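# Lay the folded necktie flat on the board

## Task

Put the necktie on the board so it stays doubled over in half with both layers aligned, lies straight without any twist, and has no part extending past the board's edge; dropping it into place is allowed.

## Robot and tools

Robot: two arms, left_arm (a left hand) and right_arm (a right hand, the mirror of the left). Each hand has four fingers and a thumb. Calibrated bases in the scene frame: left_arm at (+0.026, +0.340, +0.038) m, right_arm at (+0.029, -0.231, +0.027) m, both turned almost nothing about z.

Frames: the scene frame has its origin at table height midway between the nominal bases, +z up, +x out over the table, and left_arm on the +y side (arm names do not match image sides). Reported hand positions (metres) and quaternions (wxyz) are in each arm's own base frame; fixed cameras and the table use the scene frame. Motion offsets use the axes of that arm's current Hand target. The hand point sits 0.15 m out from the wrist face and 0.05 m in front of the palm: its +z runs along the straight fingers, +y leaves the palm, +x crosses the palm away from the thumb on the right hand and toward the thumb on the left. Straight fingertips reach 0.06 to 0.07 m past the point along +z, about 0.06 m behind it along -y. A bracket on the little-finger side of the wrist can strike things. Readings may be off by a few centimetres; friction and weight often leave a hand 1 to 3 cm (sometimes 5 cm) under its command.

Row layout (28 numbers, each -1 to 1, always both arms): left dx, dy, dz, rx, ry, rz; left little, ring, middle, index, thumb_bend, thumb_turn; left force_limit, speed; then the same 14 for the right arm. dx to rz are an offset, not a pose: they add to the Hand target as it stood when the action began, along its own axes; 1.0 equals 0.6 m of travel or 180 degrees, and rx, ry, rz form one rotation vector. All rows of one action count from that same start, so repeating an offset in a later call moves further. Six zeros re-request the current Hand target. The controller keeps commanded orientation within 40 degrees of the measured one each step.

Hand numbers are absolute targets, not offsets: fingers -1 straight to +1 curled; thumb_bend -1 straight to +1 bent; thumb_turn -1 beside the palm to +1 opposite the fingers. force_limit maps -1..+1 to roughly 0..10 N at the fingertip (0..15 N for both thumb motors). speed rises from near zero at -1 to full at +0.48 and stays full up to +1 (full travel 0.49 s); for a soft grip use -0.94 or lower. With the thumb opposed, a grasp suits objects about 0.035 to 0.065 m thick, or handles down to 0.025 m. A motor only starts when its target changes by 0.002 or more. To keep a hand unchanged, resend the last eight numbers actually executed for it; before any were sent, use its hand_measured six plus hand_force_limit and hand_speed.

Tools:
- execute_actions(actions, cameras): actions is a list of actions; each action is up to 15 rows of 28 numbers, one row per 1/30 s step, the last row held to fill 15 steps. Images come back only for an empty list or when cameras names them (["all"], or names like cam_high).
- move(target, speed, blend, blocking, cameras): target is one 28-number row or a list of up to 15; every row is an offset from the same starting Hand target, not from the previous row. Hands follow straight paths that end together, lasting 0.5 s to 10 s. speed is top path speed in m/s, 0.002 to 4.3 (default 0.25), one value or one per target; turns are capped at twice that in rad/s. blend (m) rounds corners in a list; 0 stops at each. blocking=false returns after about 0.5 s while motion continues. No collision avoidance. Steer paths around an arm's own base.
- wait(seconds 0 to 10, cameras): the scene runs holding last commands.
- stop(cameras): brakes the running move.
- zoom_image(camera, region [x0, y0, x1, y1] pixels, max 504 by 504) on the latest image of cam_high, cam_low, cam_rail_right, cam_roll_left, cam_left_wrist or cam_right_wrist (all 896x504).
- show_instructions(): shows the reference pages.
- finished_scene(scene=1): ends the scene permanently.

Results: per arm, end_effector_position and end_effector_quat_wxyz, Hand target (the clipped last command, base for the next offsets), joint positions, velocities (may read within noise), torques, and motor temperatures. hand_measured, hand_stopped_by (moving, target, force, stalled, fault) and hand_load_n list six values in row order; load positive means pushed open, and a lost grip shows as load near 0. A move adds a move: line with its ending (done, off_target, moving, held, fault) and limits (paced = pose clipped, held = steps withheld). done means within 10 mm and 2 degrees, not proof of contact.

Avoid: dropping or flinging the tie, fast or hard contact with the table or fixed objects, pushing far past a contact, arms or hands touching each other, squeezing the other hand, heavy loads on fingers, and anything leaving the table. An arm pressing on something keeps pressing until commanded back. Holding loads or stretching out heats motors; a MOTOR HOT line warns near 85 °C, and 100 °C makes that arm drop for 30 to 60 s. The finished tie must stay in place after release.

Each tool is called as name(argument=value, ...) on one line, values as JSON.

Reference images:

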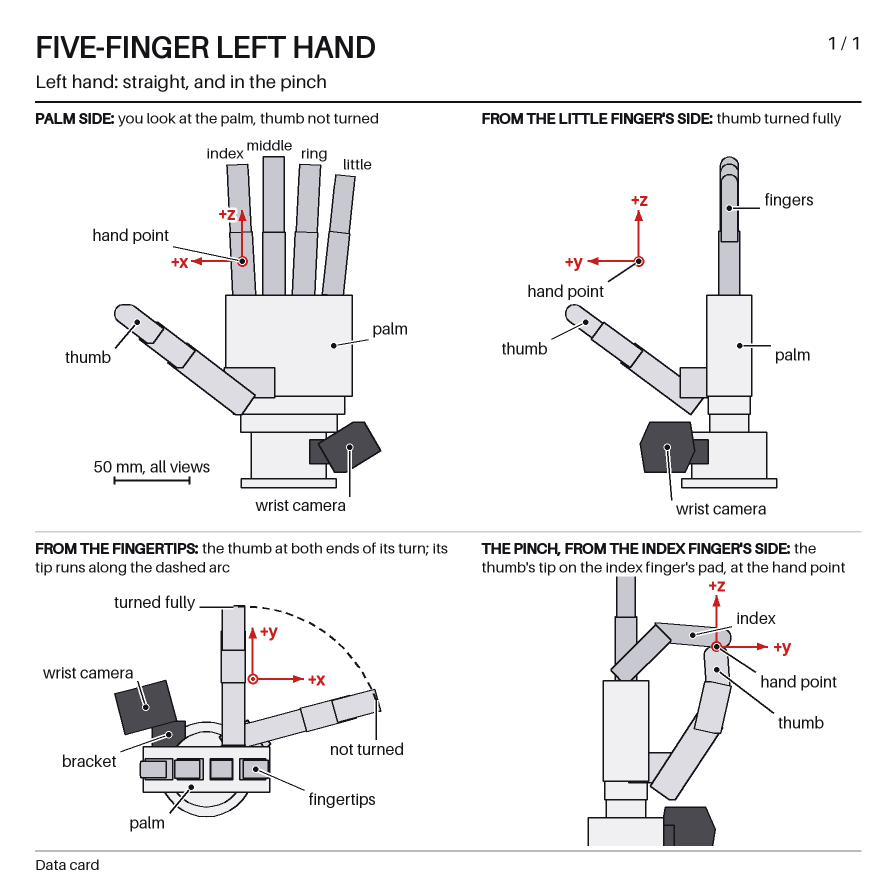

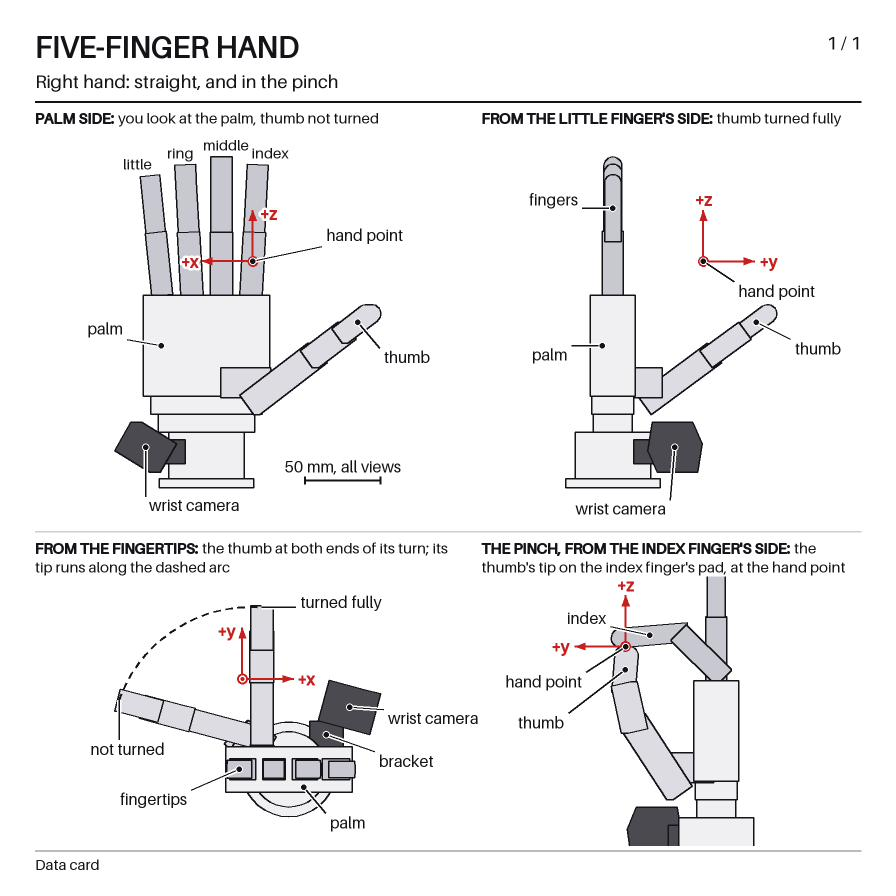

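## Session

execute_actions(actions=[])

Scene clock: 0.00 s.
left_arm: end_effector_position=(+0.3310, -0.2841, +0.1007) hand_measured=(-1.000, -1.000, -1.000, -1.000, -1.000, -1.000) hand_load_n=(+0.0, +0.0, +0.0, +0.0, +0.0, +0.0) hand_stopped_by=(target, target, target, target, target, target) hand_force_limit=0.00 hand_speed=-0.80 end_effector_quat_wxyz=(+0.353, -0.405, +0.642, -0.547) | right_arm: end_effector_position=(+0.3437, +0.1303, +0.1437) hand_measured=(-1.000, -1.000, -1.000, -1.000, -1.000, -1.000) hand_load_n=(+0.0, +0.0, +0.0, +0.0, +0.0, +0.0) hand_stopped_by=(target, target, target, target, target, target) hand_force_limit=0.00 hand_speed=-0.80 end_effector_quat_wxyz=(+0.013, +0.015, +0.999, -0.028)
Joint positions: left_arm=[-0.789 1.211 0.279 0.769 -0.35 -0.045] | right_arm=[0.263 1.194 0.946 -1.312 0.06 1.865]
Joint velocities: within noise
Joint torques (N m): no reading
Motor temperatures (°C): left_arm=[33 28 28 28 29 30] | right_arm=[29 28 31 29 29 29]
Heat: left arm: hottest waist 33 °C; right arm: hottest elbow 31 °C.
Hand target: left_arm +0.3358, -0.2890, +0.1083; +0.355, -0.404, +0.637, -0.553 | right_arm +0.3527, +0.1327, +0.1557; +0.027, +0.016, +0.999, -0.024

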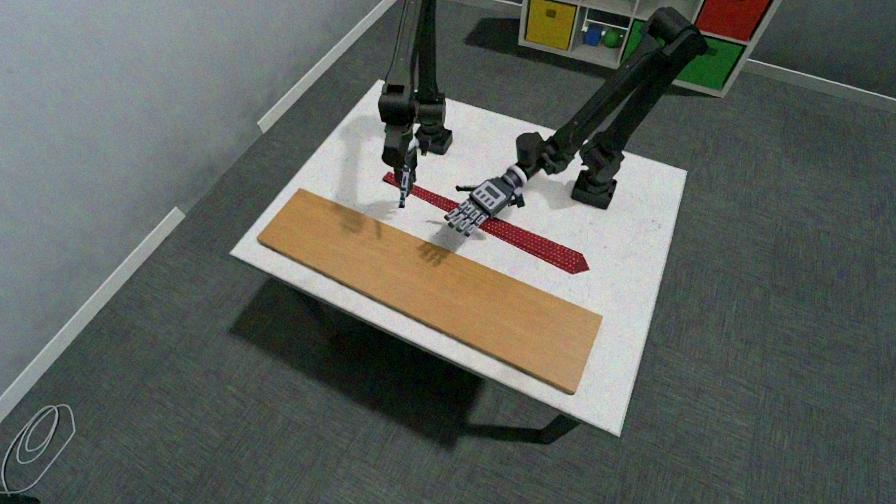

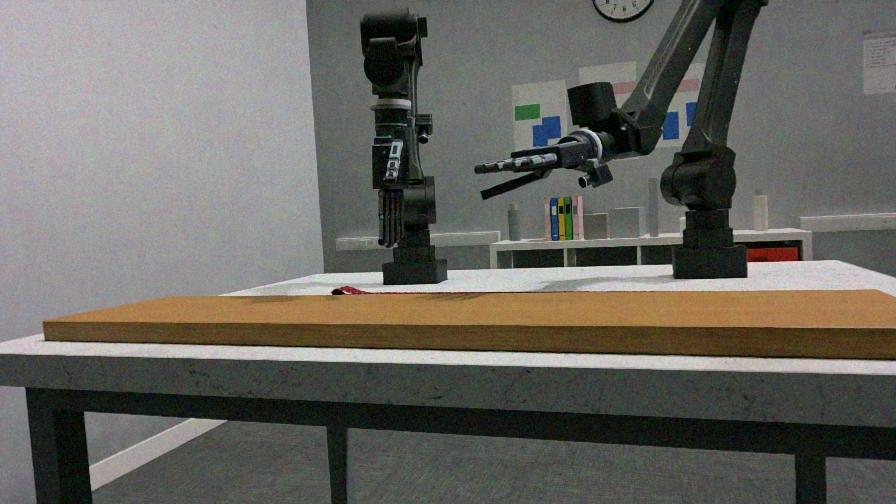

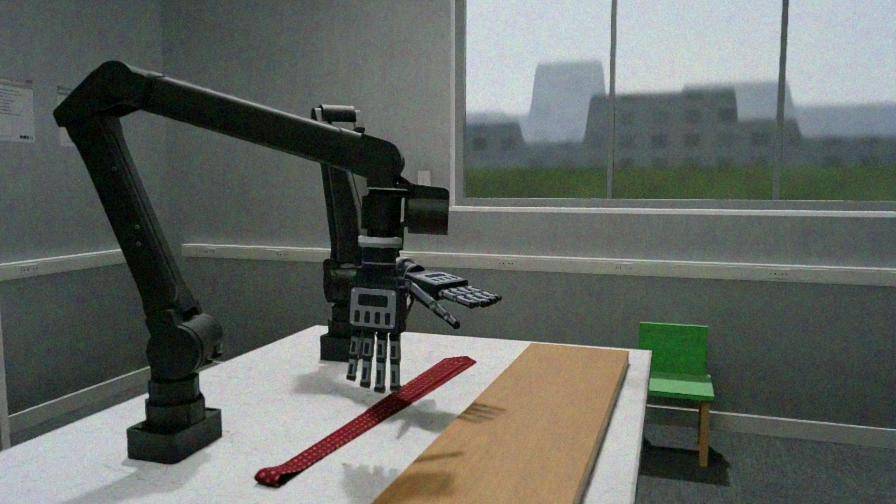

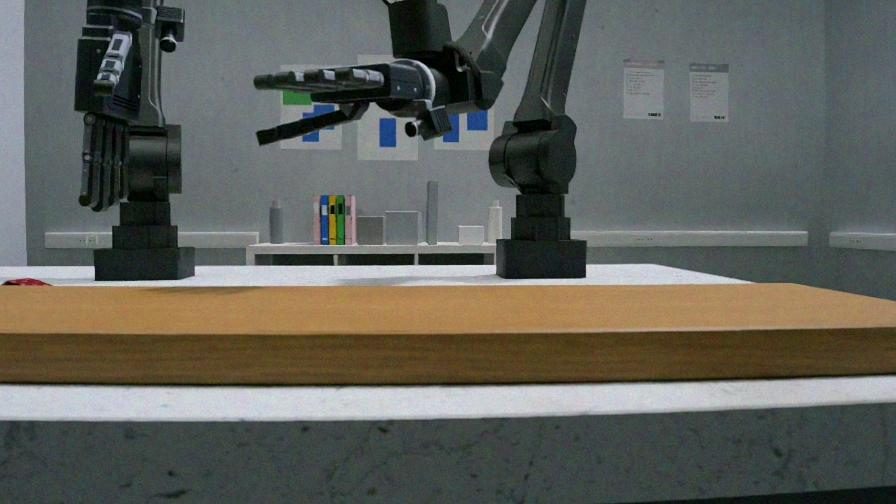

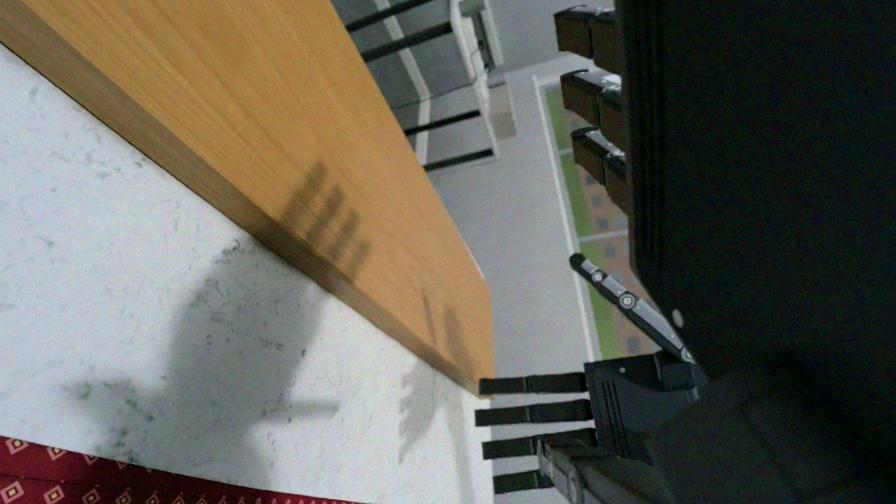

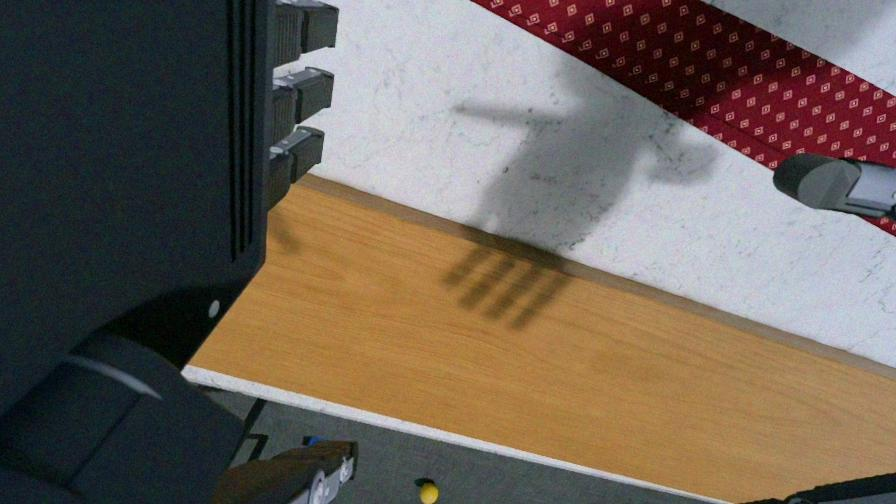

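zoom_image(camera="cam_high", region=[480, 180, 660, 300])

zoom_image(camera="cam_high", region=[340, 140, 480, 240])

zoom_image(camera="cam_rail_right", region=[220, 340, 500, 500])

Scaled by 2.800 from the camera's 896x504 image, which has a finer 1280x720 frame.

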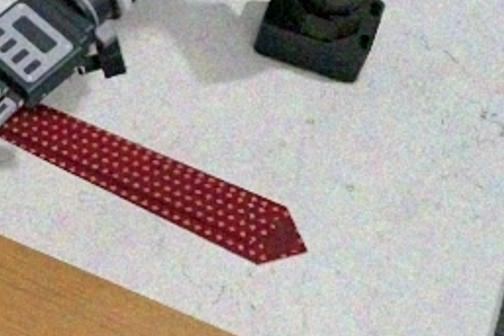

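Scaled by 3.600 from the camera's 896x504 image, which has a finer 1280x720 frame.

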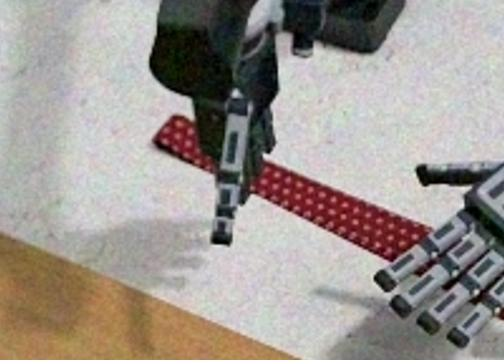

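Scaled by 1.800 from the camera's 896x504 image, which has a finer 1280x720 frame.

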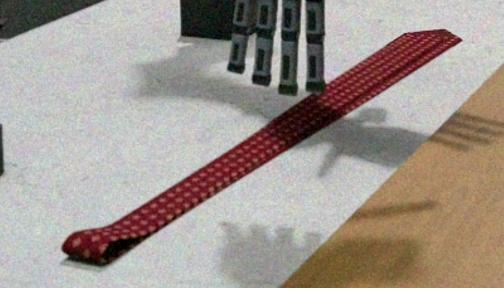

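move(target=[-0.454,0.0103,-0.327,-0.110,-0.592,-0.254,-1,-1,-1,-1,-1,1,0,0, 0.2117,-0.3107,0.0125,0.272,0.0114,-0.0172,-1,-1,-1,-1,-1,1,0,0], speed=0.15, cameras=["all"])

Scene clock: 23.77 s.
left_arm: end_effector_position=(+0.2620, +0.0405, +0.1210) hand_measured=(-1.000, -1.000, -1.000, -1.000, -1.000, +1.000) hand_load_n=(+0.0, +0.0, +0.0, +0.0, +0.0, +0.0) hand_stopped_by=(target, target, target, target, target, target) hand_force_limit=0.00 hand_speed=0.00 end_effector_quat_wxyz=(-0.438, +0.899, -0.016, -0.004) | right_arm: end_effector_position=(+0.2237, -0.0476, +0.1467) hand_measured=(-1.000, -1.000, -1.000, -1.000, -1.000, +1.000) hand_load_n=(+0.0, +0.0, +0.0, +0.0, +0.0, +0.0) hand_stopped_by=(target, target, target, target, target, target) hand_force_limit=0.00 hand_speed=0.00 end_effector_quat_wxyz=(+0.011, -0.006, +0.906, -0.424)
Joint positions: left_arm=[-0.31 1.114 0.731 -1.552 -0.852 -2.013] | right_arm=[0.322 0.932 0.699 -1.667 0.828 2.025]
Joint torques (N m): left_arm=[1.85 -2.55 10.97 -0.76 -0.42 0] | right_arm=[-0.67 -2.49 6.9 -0.61 0.81 -0.05]
Motor temperatures (°C): left_arm=[33 28 33 28 29 30] | right_arm=[29 29 35 29 29 29]
Heat: left arm: hottest waist 33 °C; right arm: hottest elbow 35 °C.
Hand target: left_arm +0.2740, +0.0403, +0.1304; -0.435, +0.900, +0.000, +0.000 | right_arm +0.2202, -0.0499, +0.1498; +0.001, +0.000, +0.900, -0.436
Off the commanded pose: left_arm 0.015 m, 2 deg | right_arm 0.005 m, 2 deg.
joint sent to its limit (right arm) — joint 4 (wrist pitch), lower limit. The joint targets still meet the commanded pose.
move: off_target (left_arm)
camera_calibration:
cam_left_wrist: T_world_to_cam=[[0.299078, 0.601333, 0.740913, -0.18946], [0.810159, -0.570264, 0.135802, -0.207932], [0.504178, 0.559641, -0.657728, 0.0420802], [0, 0, 0, 1]] pos_world=[0.203905, -0.028197, 0.196289]
cam_right_wrist: T_world_to_cam=[[-0.296551, 0.610902, -0.734069, 0.200985], [0.799347, 0.579382, 0.159248, -0.178278], [0.522591, -0.539551, -0.660139, 0.0674765], [0, 0, 0, 1]] pos_world=[0.166845, 0.0169161, 0.220471]

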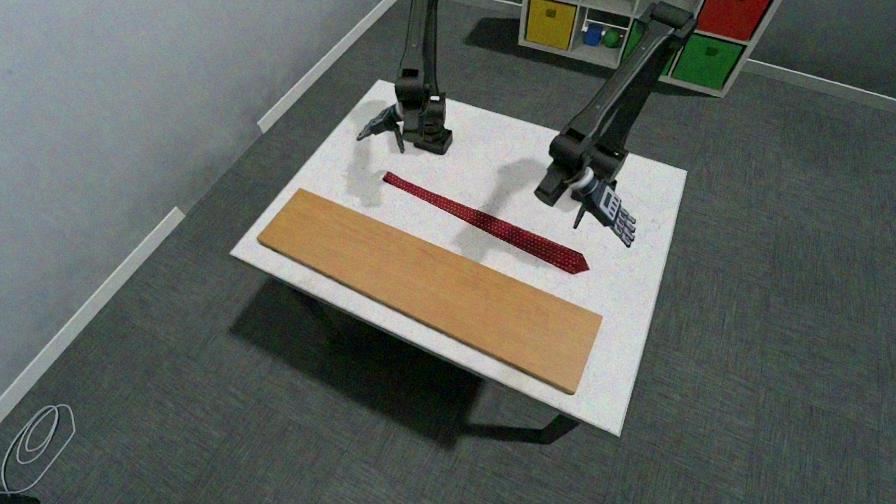

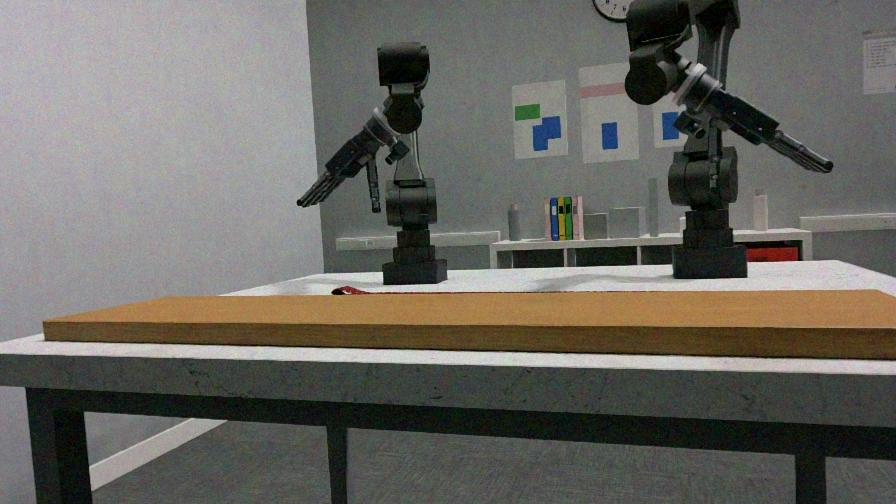

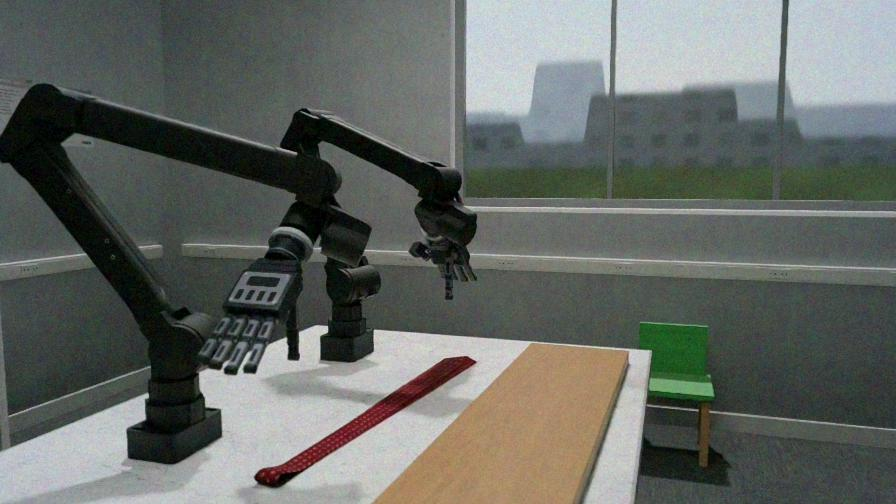

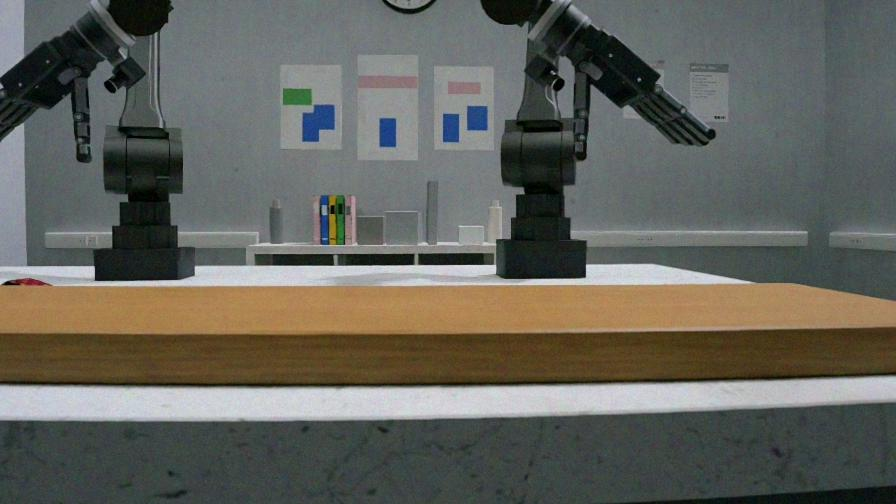

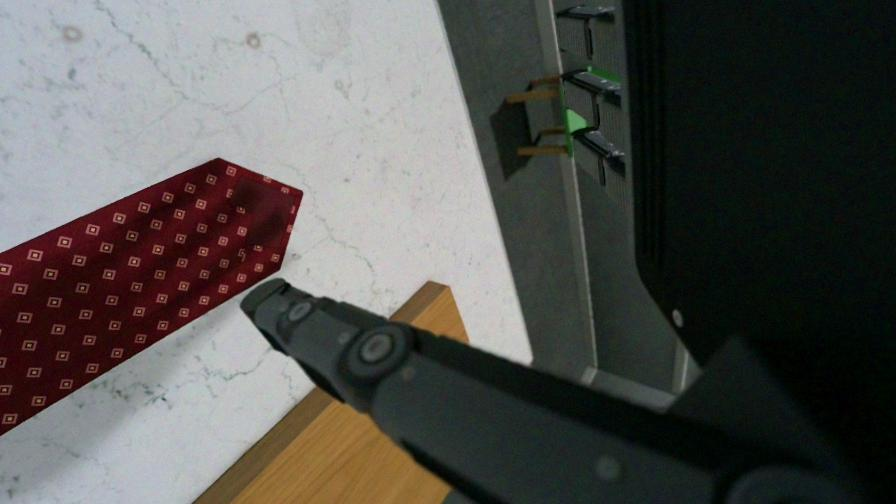

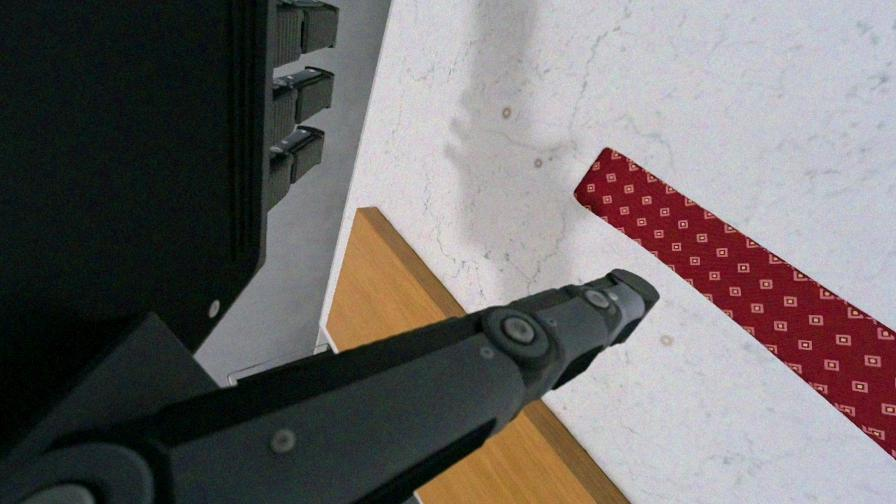

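zoom_image(camera="cam_left_wrist", region=[100, 120, 400, 320])

zoom_image(camera="cam_right_wrist", region=[520, 100, 820, 320])

zoom_image(camera="cam_high", region=[360, 150, 620, 290])

zoom_image(camera="cam_rail_right", region=[240, 340, 500, 500])

Scaled by 1.680 from the camera's 896x504 image, which has a finer 1280x720 frame.

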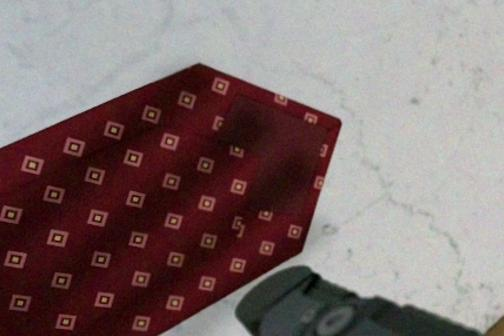

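Scaled by 1.680 from the camera's 896x504 image, which has a finer 1280x720 frame.

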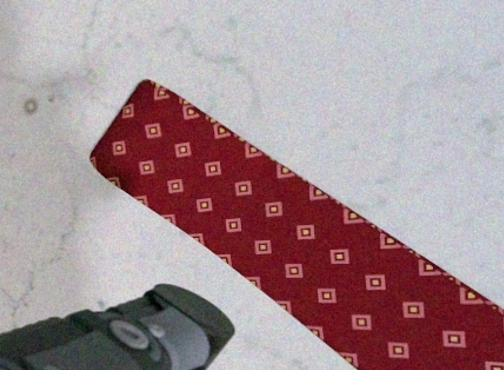

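Scaled by 1.938 from the camera's 896x504 image, which has a finer 1280x720 frame.

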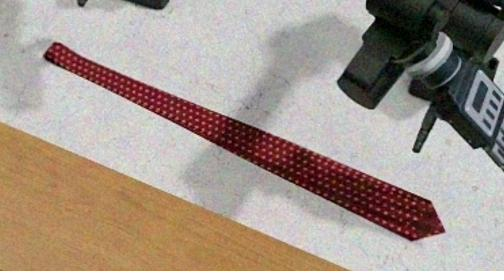

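Scaled by 1.938 from the camera's 896x504 image, which has a finer 1280x720 frame.

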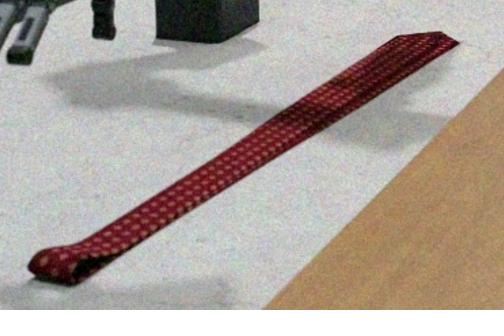

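zoom_image(camera="cam_rail_right", region=[240, 430, 340, 500])

zoom_image(camera="cam_low", region=[300, 270, 420, 310])

Scaled by 5.040 from the camera's 896x504 image, which has a finer 1280x720 frame.

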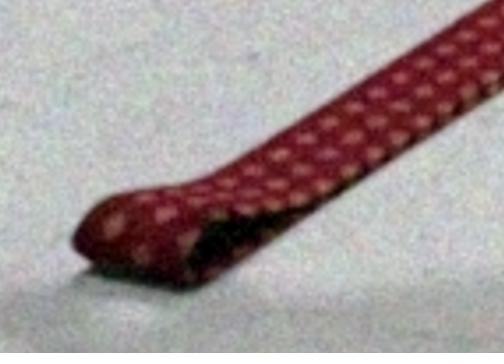

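Scaled by 4.200 from the camera's 896x504 image, which has a finer 1280x720 frame.

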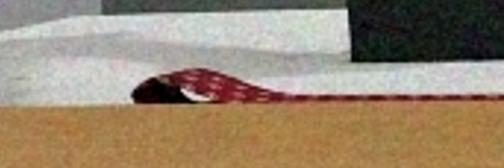

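move(target=[0.1,0.25,-0.395,-0.216,0.237,0.4895,-1,-1,-1,-1,-1,1,0,0, -0.108,0.0593,0.0582,-0.2346,-0.2052,-0.4249,1,1,1,0.1,-1,1,0,0], speed=0.15, cameras=["all"])

Scene clock: 70.87 s.
left_arm: end_effector_position=(+0.3254, -0.2272, +0.1548) hand_measured=(-1.000, -1.000, -1.000, -1.000, -1.000, +1.000) hand_load_n=(+0.0, +0.0, +0.0, +0.0, +0.0, +0.0) hand_stopped_by=(target, target, target, target, target, target) hand_force_limit=0.00 hand_speed=0.00 end_effector_quat_wxyz=(+0.001, +0.683, -0.730, -0.005) | right_arm: end_effector_position=(+0.2684, -0.0486, +0.0878) hand_measured=(+1.000, +1.000, +1.000, +0.100, -1.000, +1.000) hand_load_n=(+0.0, +0.0, +0.0, +0.0, +0.0, +0.0) hand_stopped_by=(target, target, target, target, target, target) hand_force_limit=0.00 hand_speed=0.00 end_effector_quat_wxyz=(-0.011, -0.659, +0.752, +0.012)
Joint positions: left_arm=[-0.477 1.512 1.275 -1.342 -0.002 -0.41] | right_arm=[-0.258 1.33 0.896 -1.169 0.005 -0.126]
Joint torques (N m): left_arm=[-0.44 -8.94 12.12 0.02 0.17 0.26] | right_arm=[-0.91 -7.94 10.43 -0.06 -0.17 -0.03]
Motor temperatures (°C): left_arm=[33 28 45 28 29 30] | right_arm=[29 29 36 29 30 29]
Heat: left arm: hottest elbow 45 °C; right arm: hottest elbow 36 °C.
Hand target: left_arm +0.3339, -0.2387, +0.1602; +0.001, +0.674, -0.739, +0.000 | right_arm +0.2849, -0.0553, +0.1002; -0.001, -0.659, +0.752, +0.000
Off the commanded pose: left_arm 0.015 m, 2 deg | right_arm 0.022 m, 2 deg.
move: off_target (left_arm, right_arm)
camera_calibration:
cam_left_wrist: T_world_to_cam=[[0.942802, -0.33213, -0.0285362, -0.37484], [-0.268504, -0.807337, 0.525464, -0.179706], [-0.197561, -0.487746, -0.850337, 0.20231], [0, 0, 0, 1]] pos_world=[0.345117, -0.170902, 0.255764]
cam_right_wrist: T_world_to_cam=[[-0.985419, -0.165847, 0.0380099, 0.250926], [-0.120317, 0.837175, 0.533537, 0.0223615], [-0.120306, 0.521184, -0.844922, 0.245091], [0, 0, 0, 1]] pos_world=[0.279443, -0.104843, 0.185614]

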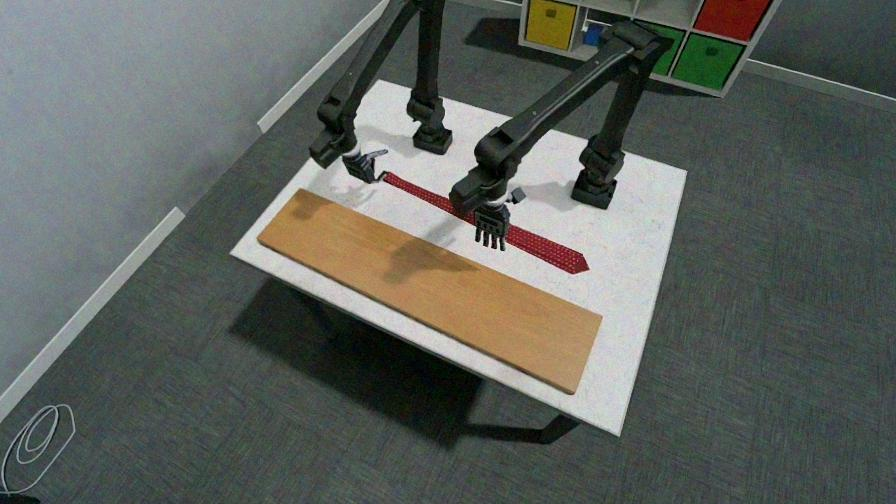

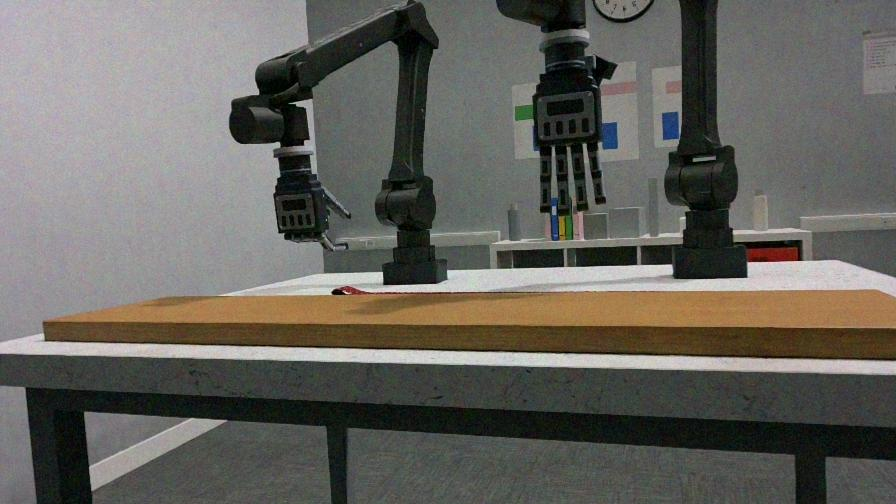

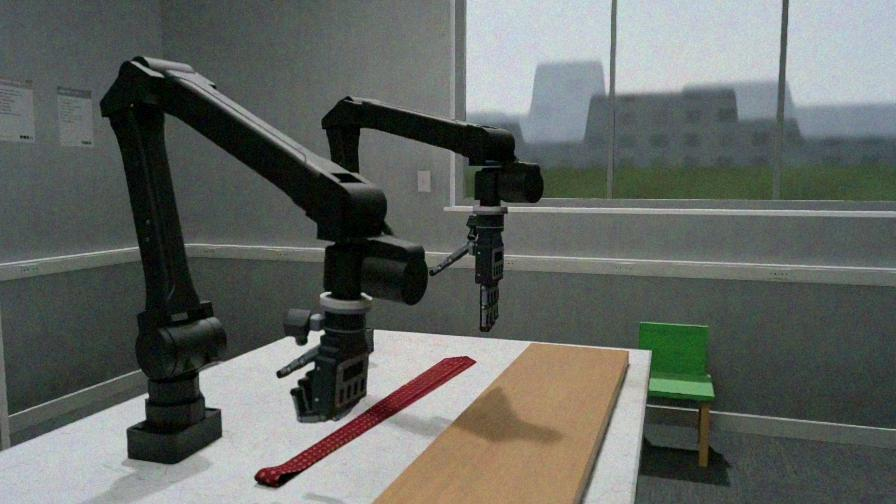

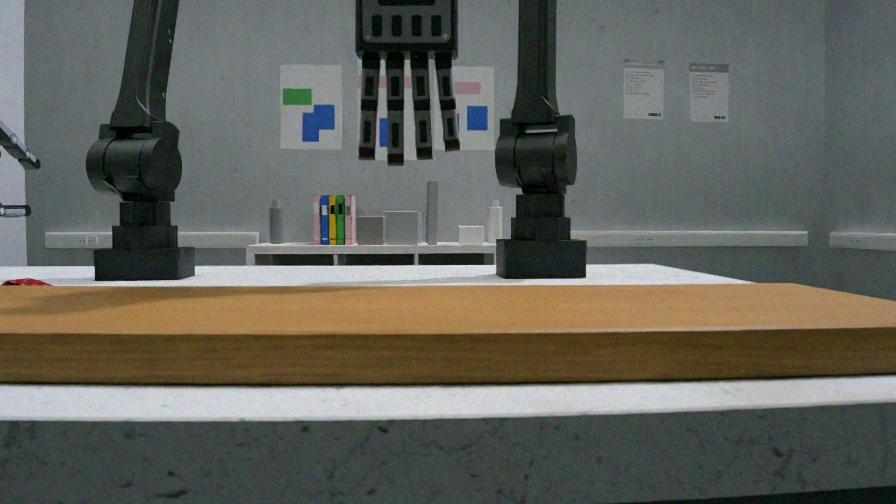

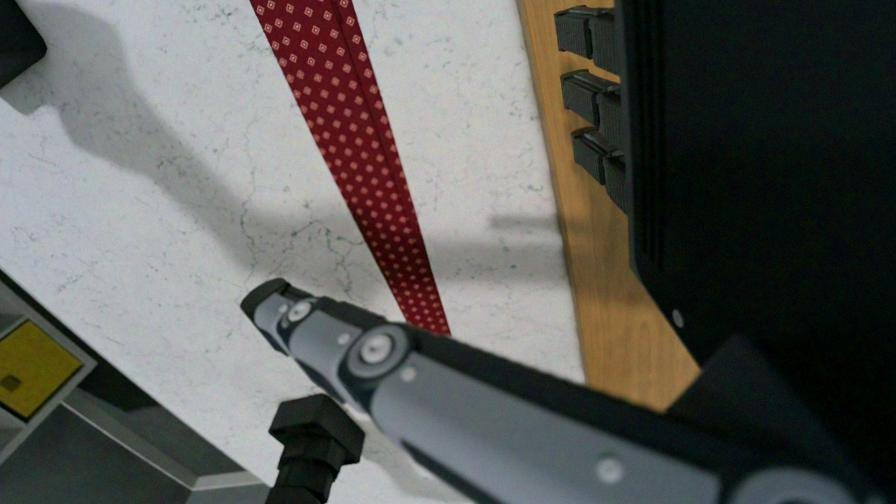

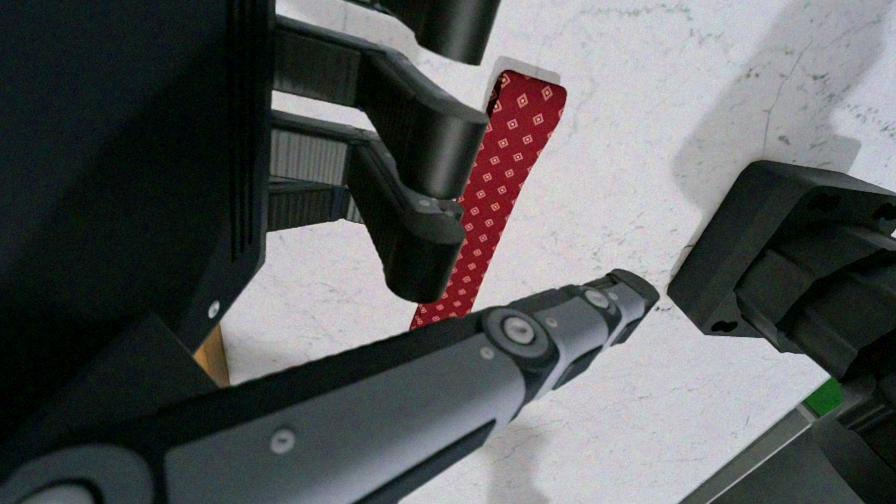

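zoom_image(camera="cam_rail_right", region=[240, 340, 420, 500])

zoom_image(camera="cam_low", region=[240, 170, 420, 310])

zoom_image(camera="cam_right_wrist", region=[350, 0, 650, 360])

Scaled by 2.800 from the camera's 896x504 image, which has a finer 1280x720 frame.

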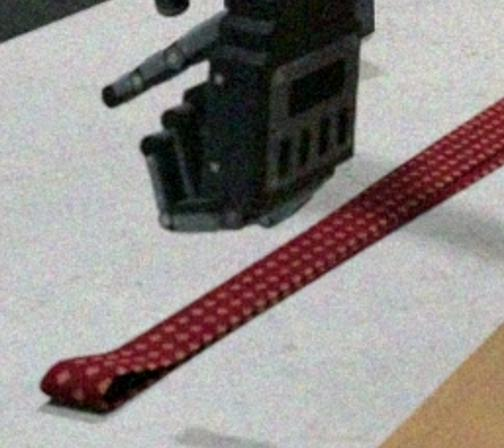

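Scaled by 2.800 from the camera's 896x504 image, which has a finer 1280x720 frame.

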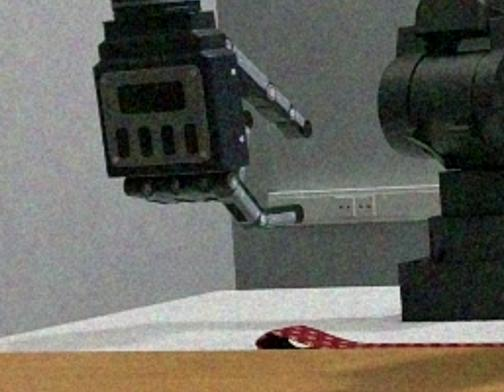

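Scaled by 1.400 from the camera's 896x504 image, which has a finer 1280x720 frame.

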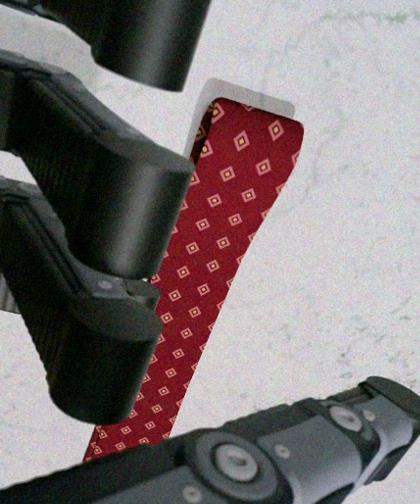

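move(target=[0,0,0,0,0,0,-1,-1,-1,-1,-1,1,0,0, 0.0238,-0.0115,0.1033,0,0,0,1,1,1,0.1,-1,1,0,0], speed=0.08, cameras=["cam_low","cam_rail_right","cam_right_wrist"])

zoom_image(camera="cam_low", region=[290, 240, 400, 310])

zoom_image(camera="cam_rail_right", region=[240, 400, 360, 500])

Scene clock: 76.87 s.
left_arm: end_effector_position=(+0.3253, -0.2271, +0.1548) hand_measured=(-1.000, -1.000, -1.000, -1.000, -1.000, +1.000) hand_load_n=(+0.0, +0.0, +0.0, +0.0, +0.0, +0.0) hand_stopped_by=(target, target, target, target, target, target) hand_force_limit=0.00 hand_speed=0.00 end_effector_quat_wxyz=(+0.001, +0.683, -0.730, -0.005) | right_arm: end_effector_position=(+0.2878, -0.0674, +0.0396) hand_measured=(+1.000, +1.000, +1.000, +0.100, -1.000, +1.000) hand_load_n=(+0.5, +0.0, +0.0, +0.0, +0.0, +0.0) hand_stopped_by=(target, target, target, target, target, target) hand_force_limit=0.00 hand_speed=0.00 end_effector_quat_wxyz=(-0.004, -0.659, +0.752, +0.002)
Joint positions: left_arm=[-0.477 1.512 1.275 -1.343 -0.002 -0.41] | right_arm=[-0.295 1.442 0.868 -1.004 0.005 -0.163]
Joint torques (N m): left_arm=[-0.44 -8.94 12.14 -0.02 0.17 0.25] | right_arm=[-0.44 -7.82 6.52 0.58 -0.15 -0.06]
Heat: left arm: hottest elbow 47 °C; right arm: hottest elbow 38 °C.
Hand target: left_arm +0.3339, -0.2387, +0.1602; +0.001, +0.674, -0.739, +0.000 | right_arm +0.2900, -0.0704, +0.0383; +0.000, -0.660, +0.752, +0.000
Off the commanded pose: left_arm 0.015 m, 2 deg | right_arm 0.004 m, 0 deg.
move: off_target (left_arm)
camera_calibration:
cam_right_wrist: T_world_to_cam=[[-0.986055, -0.165744, 0.0149461, 0.269921], [-0.133264, 0.840219, 0.525616, 0.0704215], [-0.0996759, 0.516295, -0.85059, 0.210399], [0, 0, 0, 1]] pos_world=[0.296514, -0.123059, 0.137914]
Images, in order (width x height): cam_low 896x504, cam_rail_right 896x504, cam_right_wrist 896x504.

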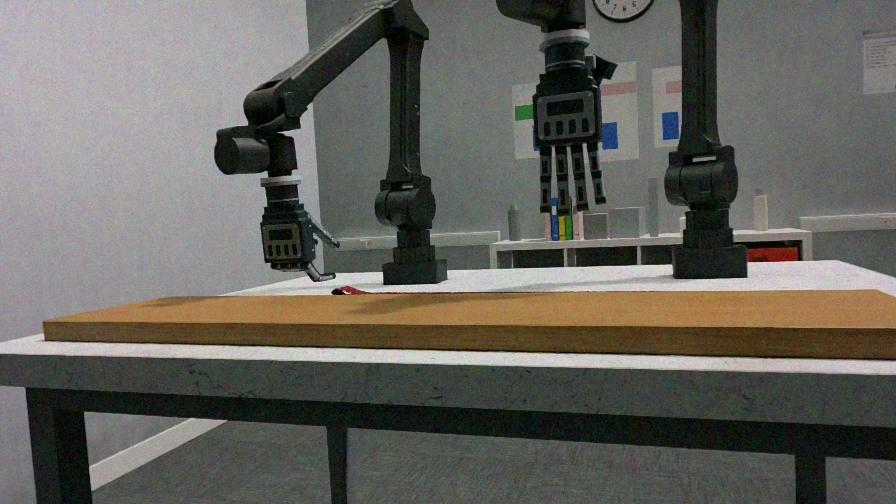

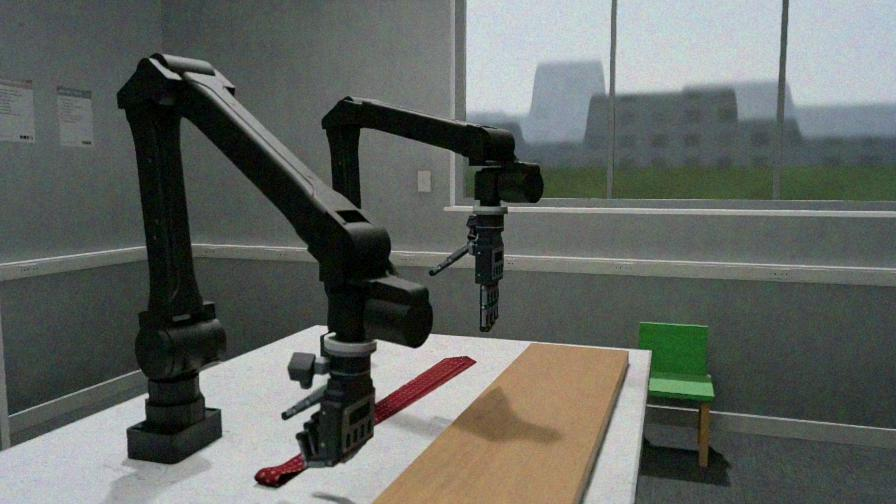

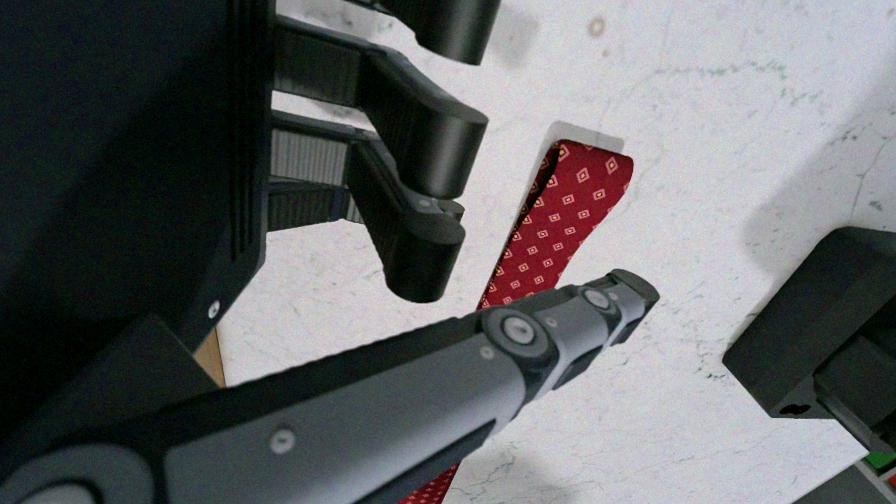

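Scaled by 4.582 from the camera's 896x504 image, which has a finer 1280x720 frame.

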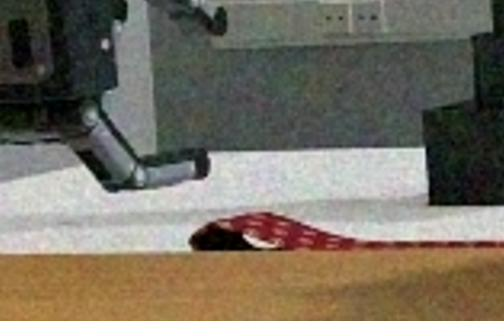

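Scaled by 4.200 from the camera's 896x504 image, which has a finer 1280x720 frame.

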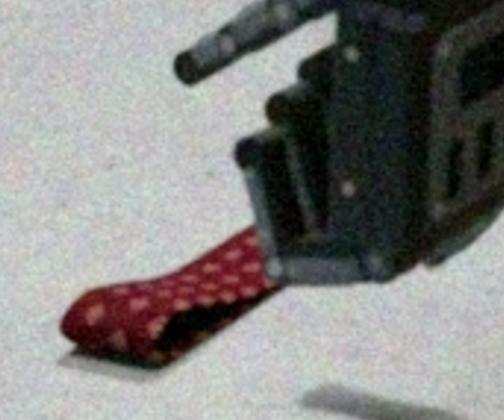

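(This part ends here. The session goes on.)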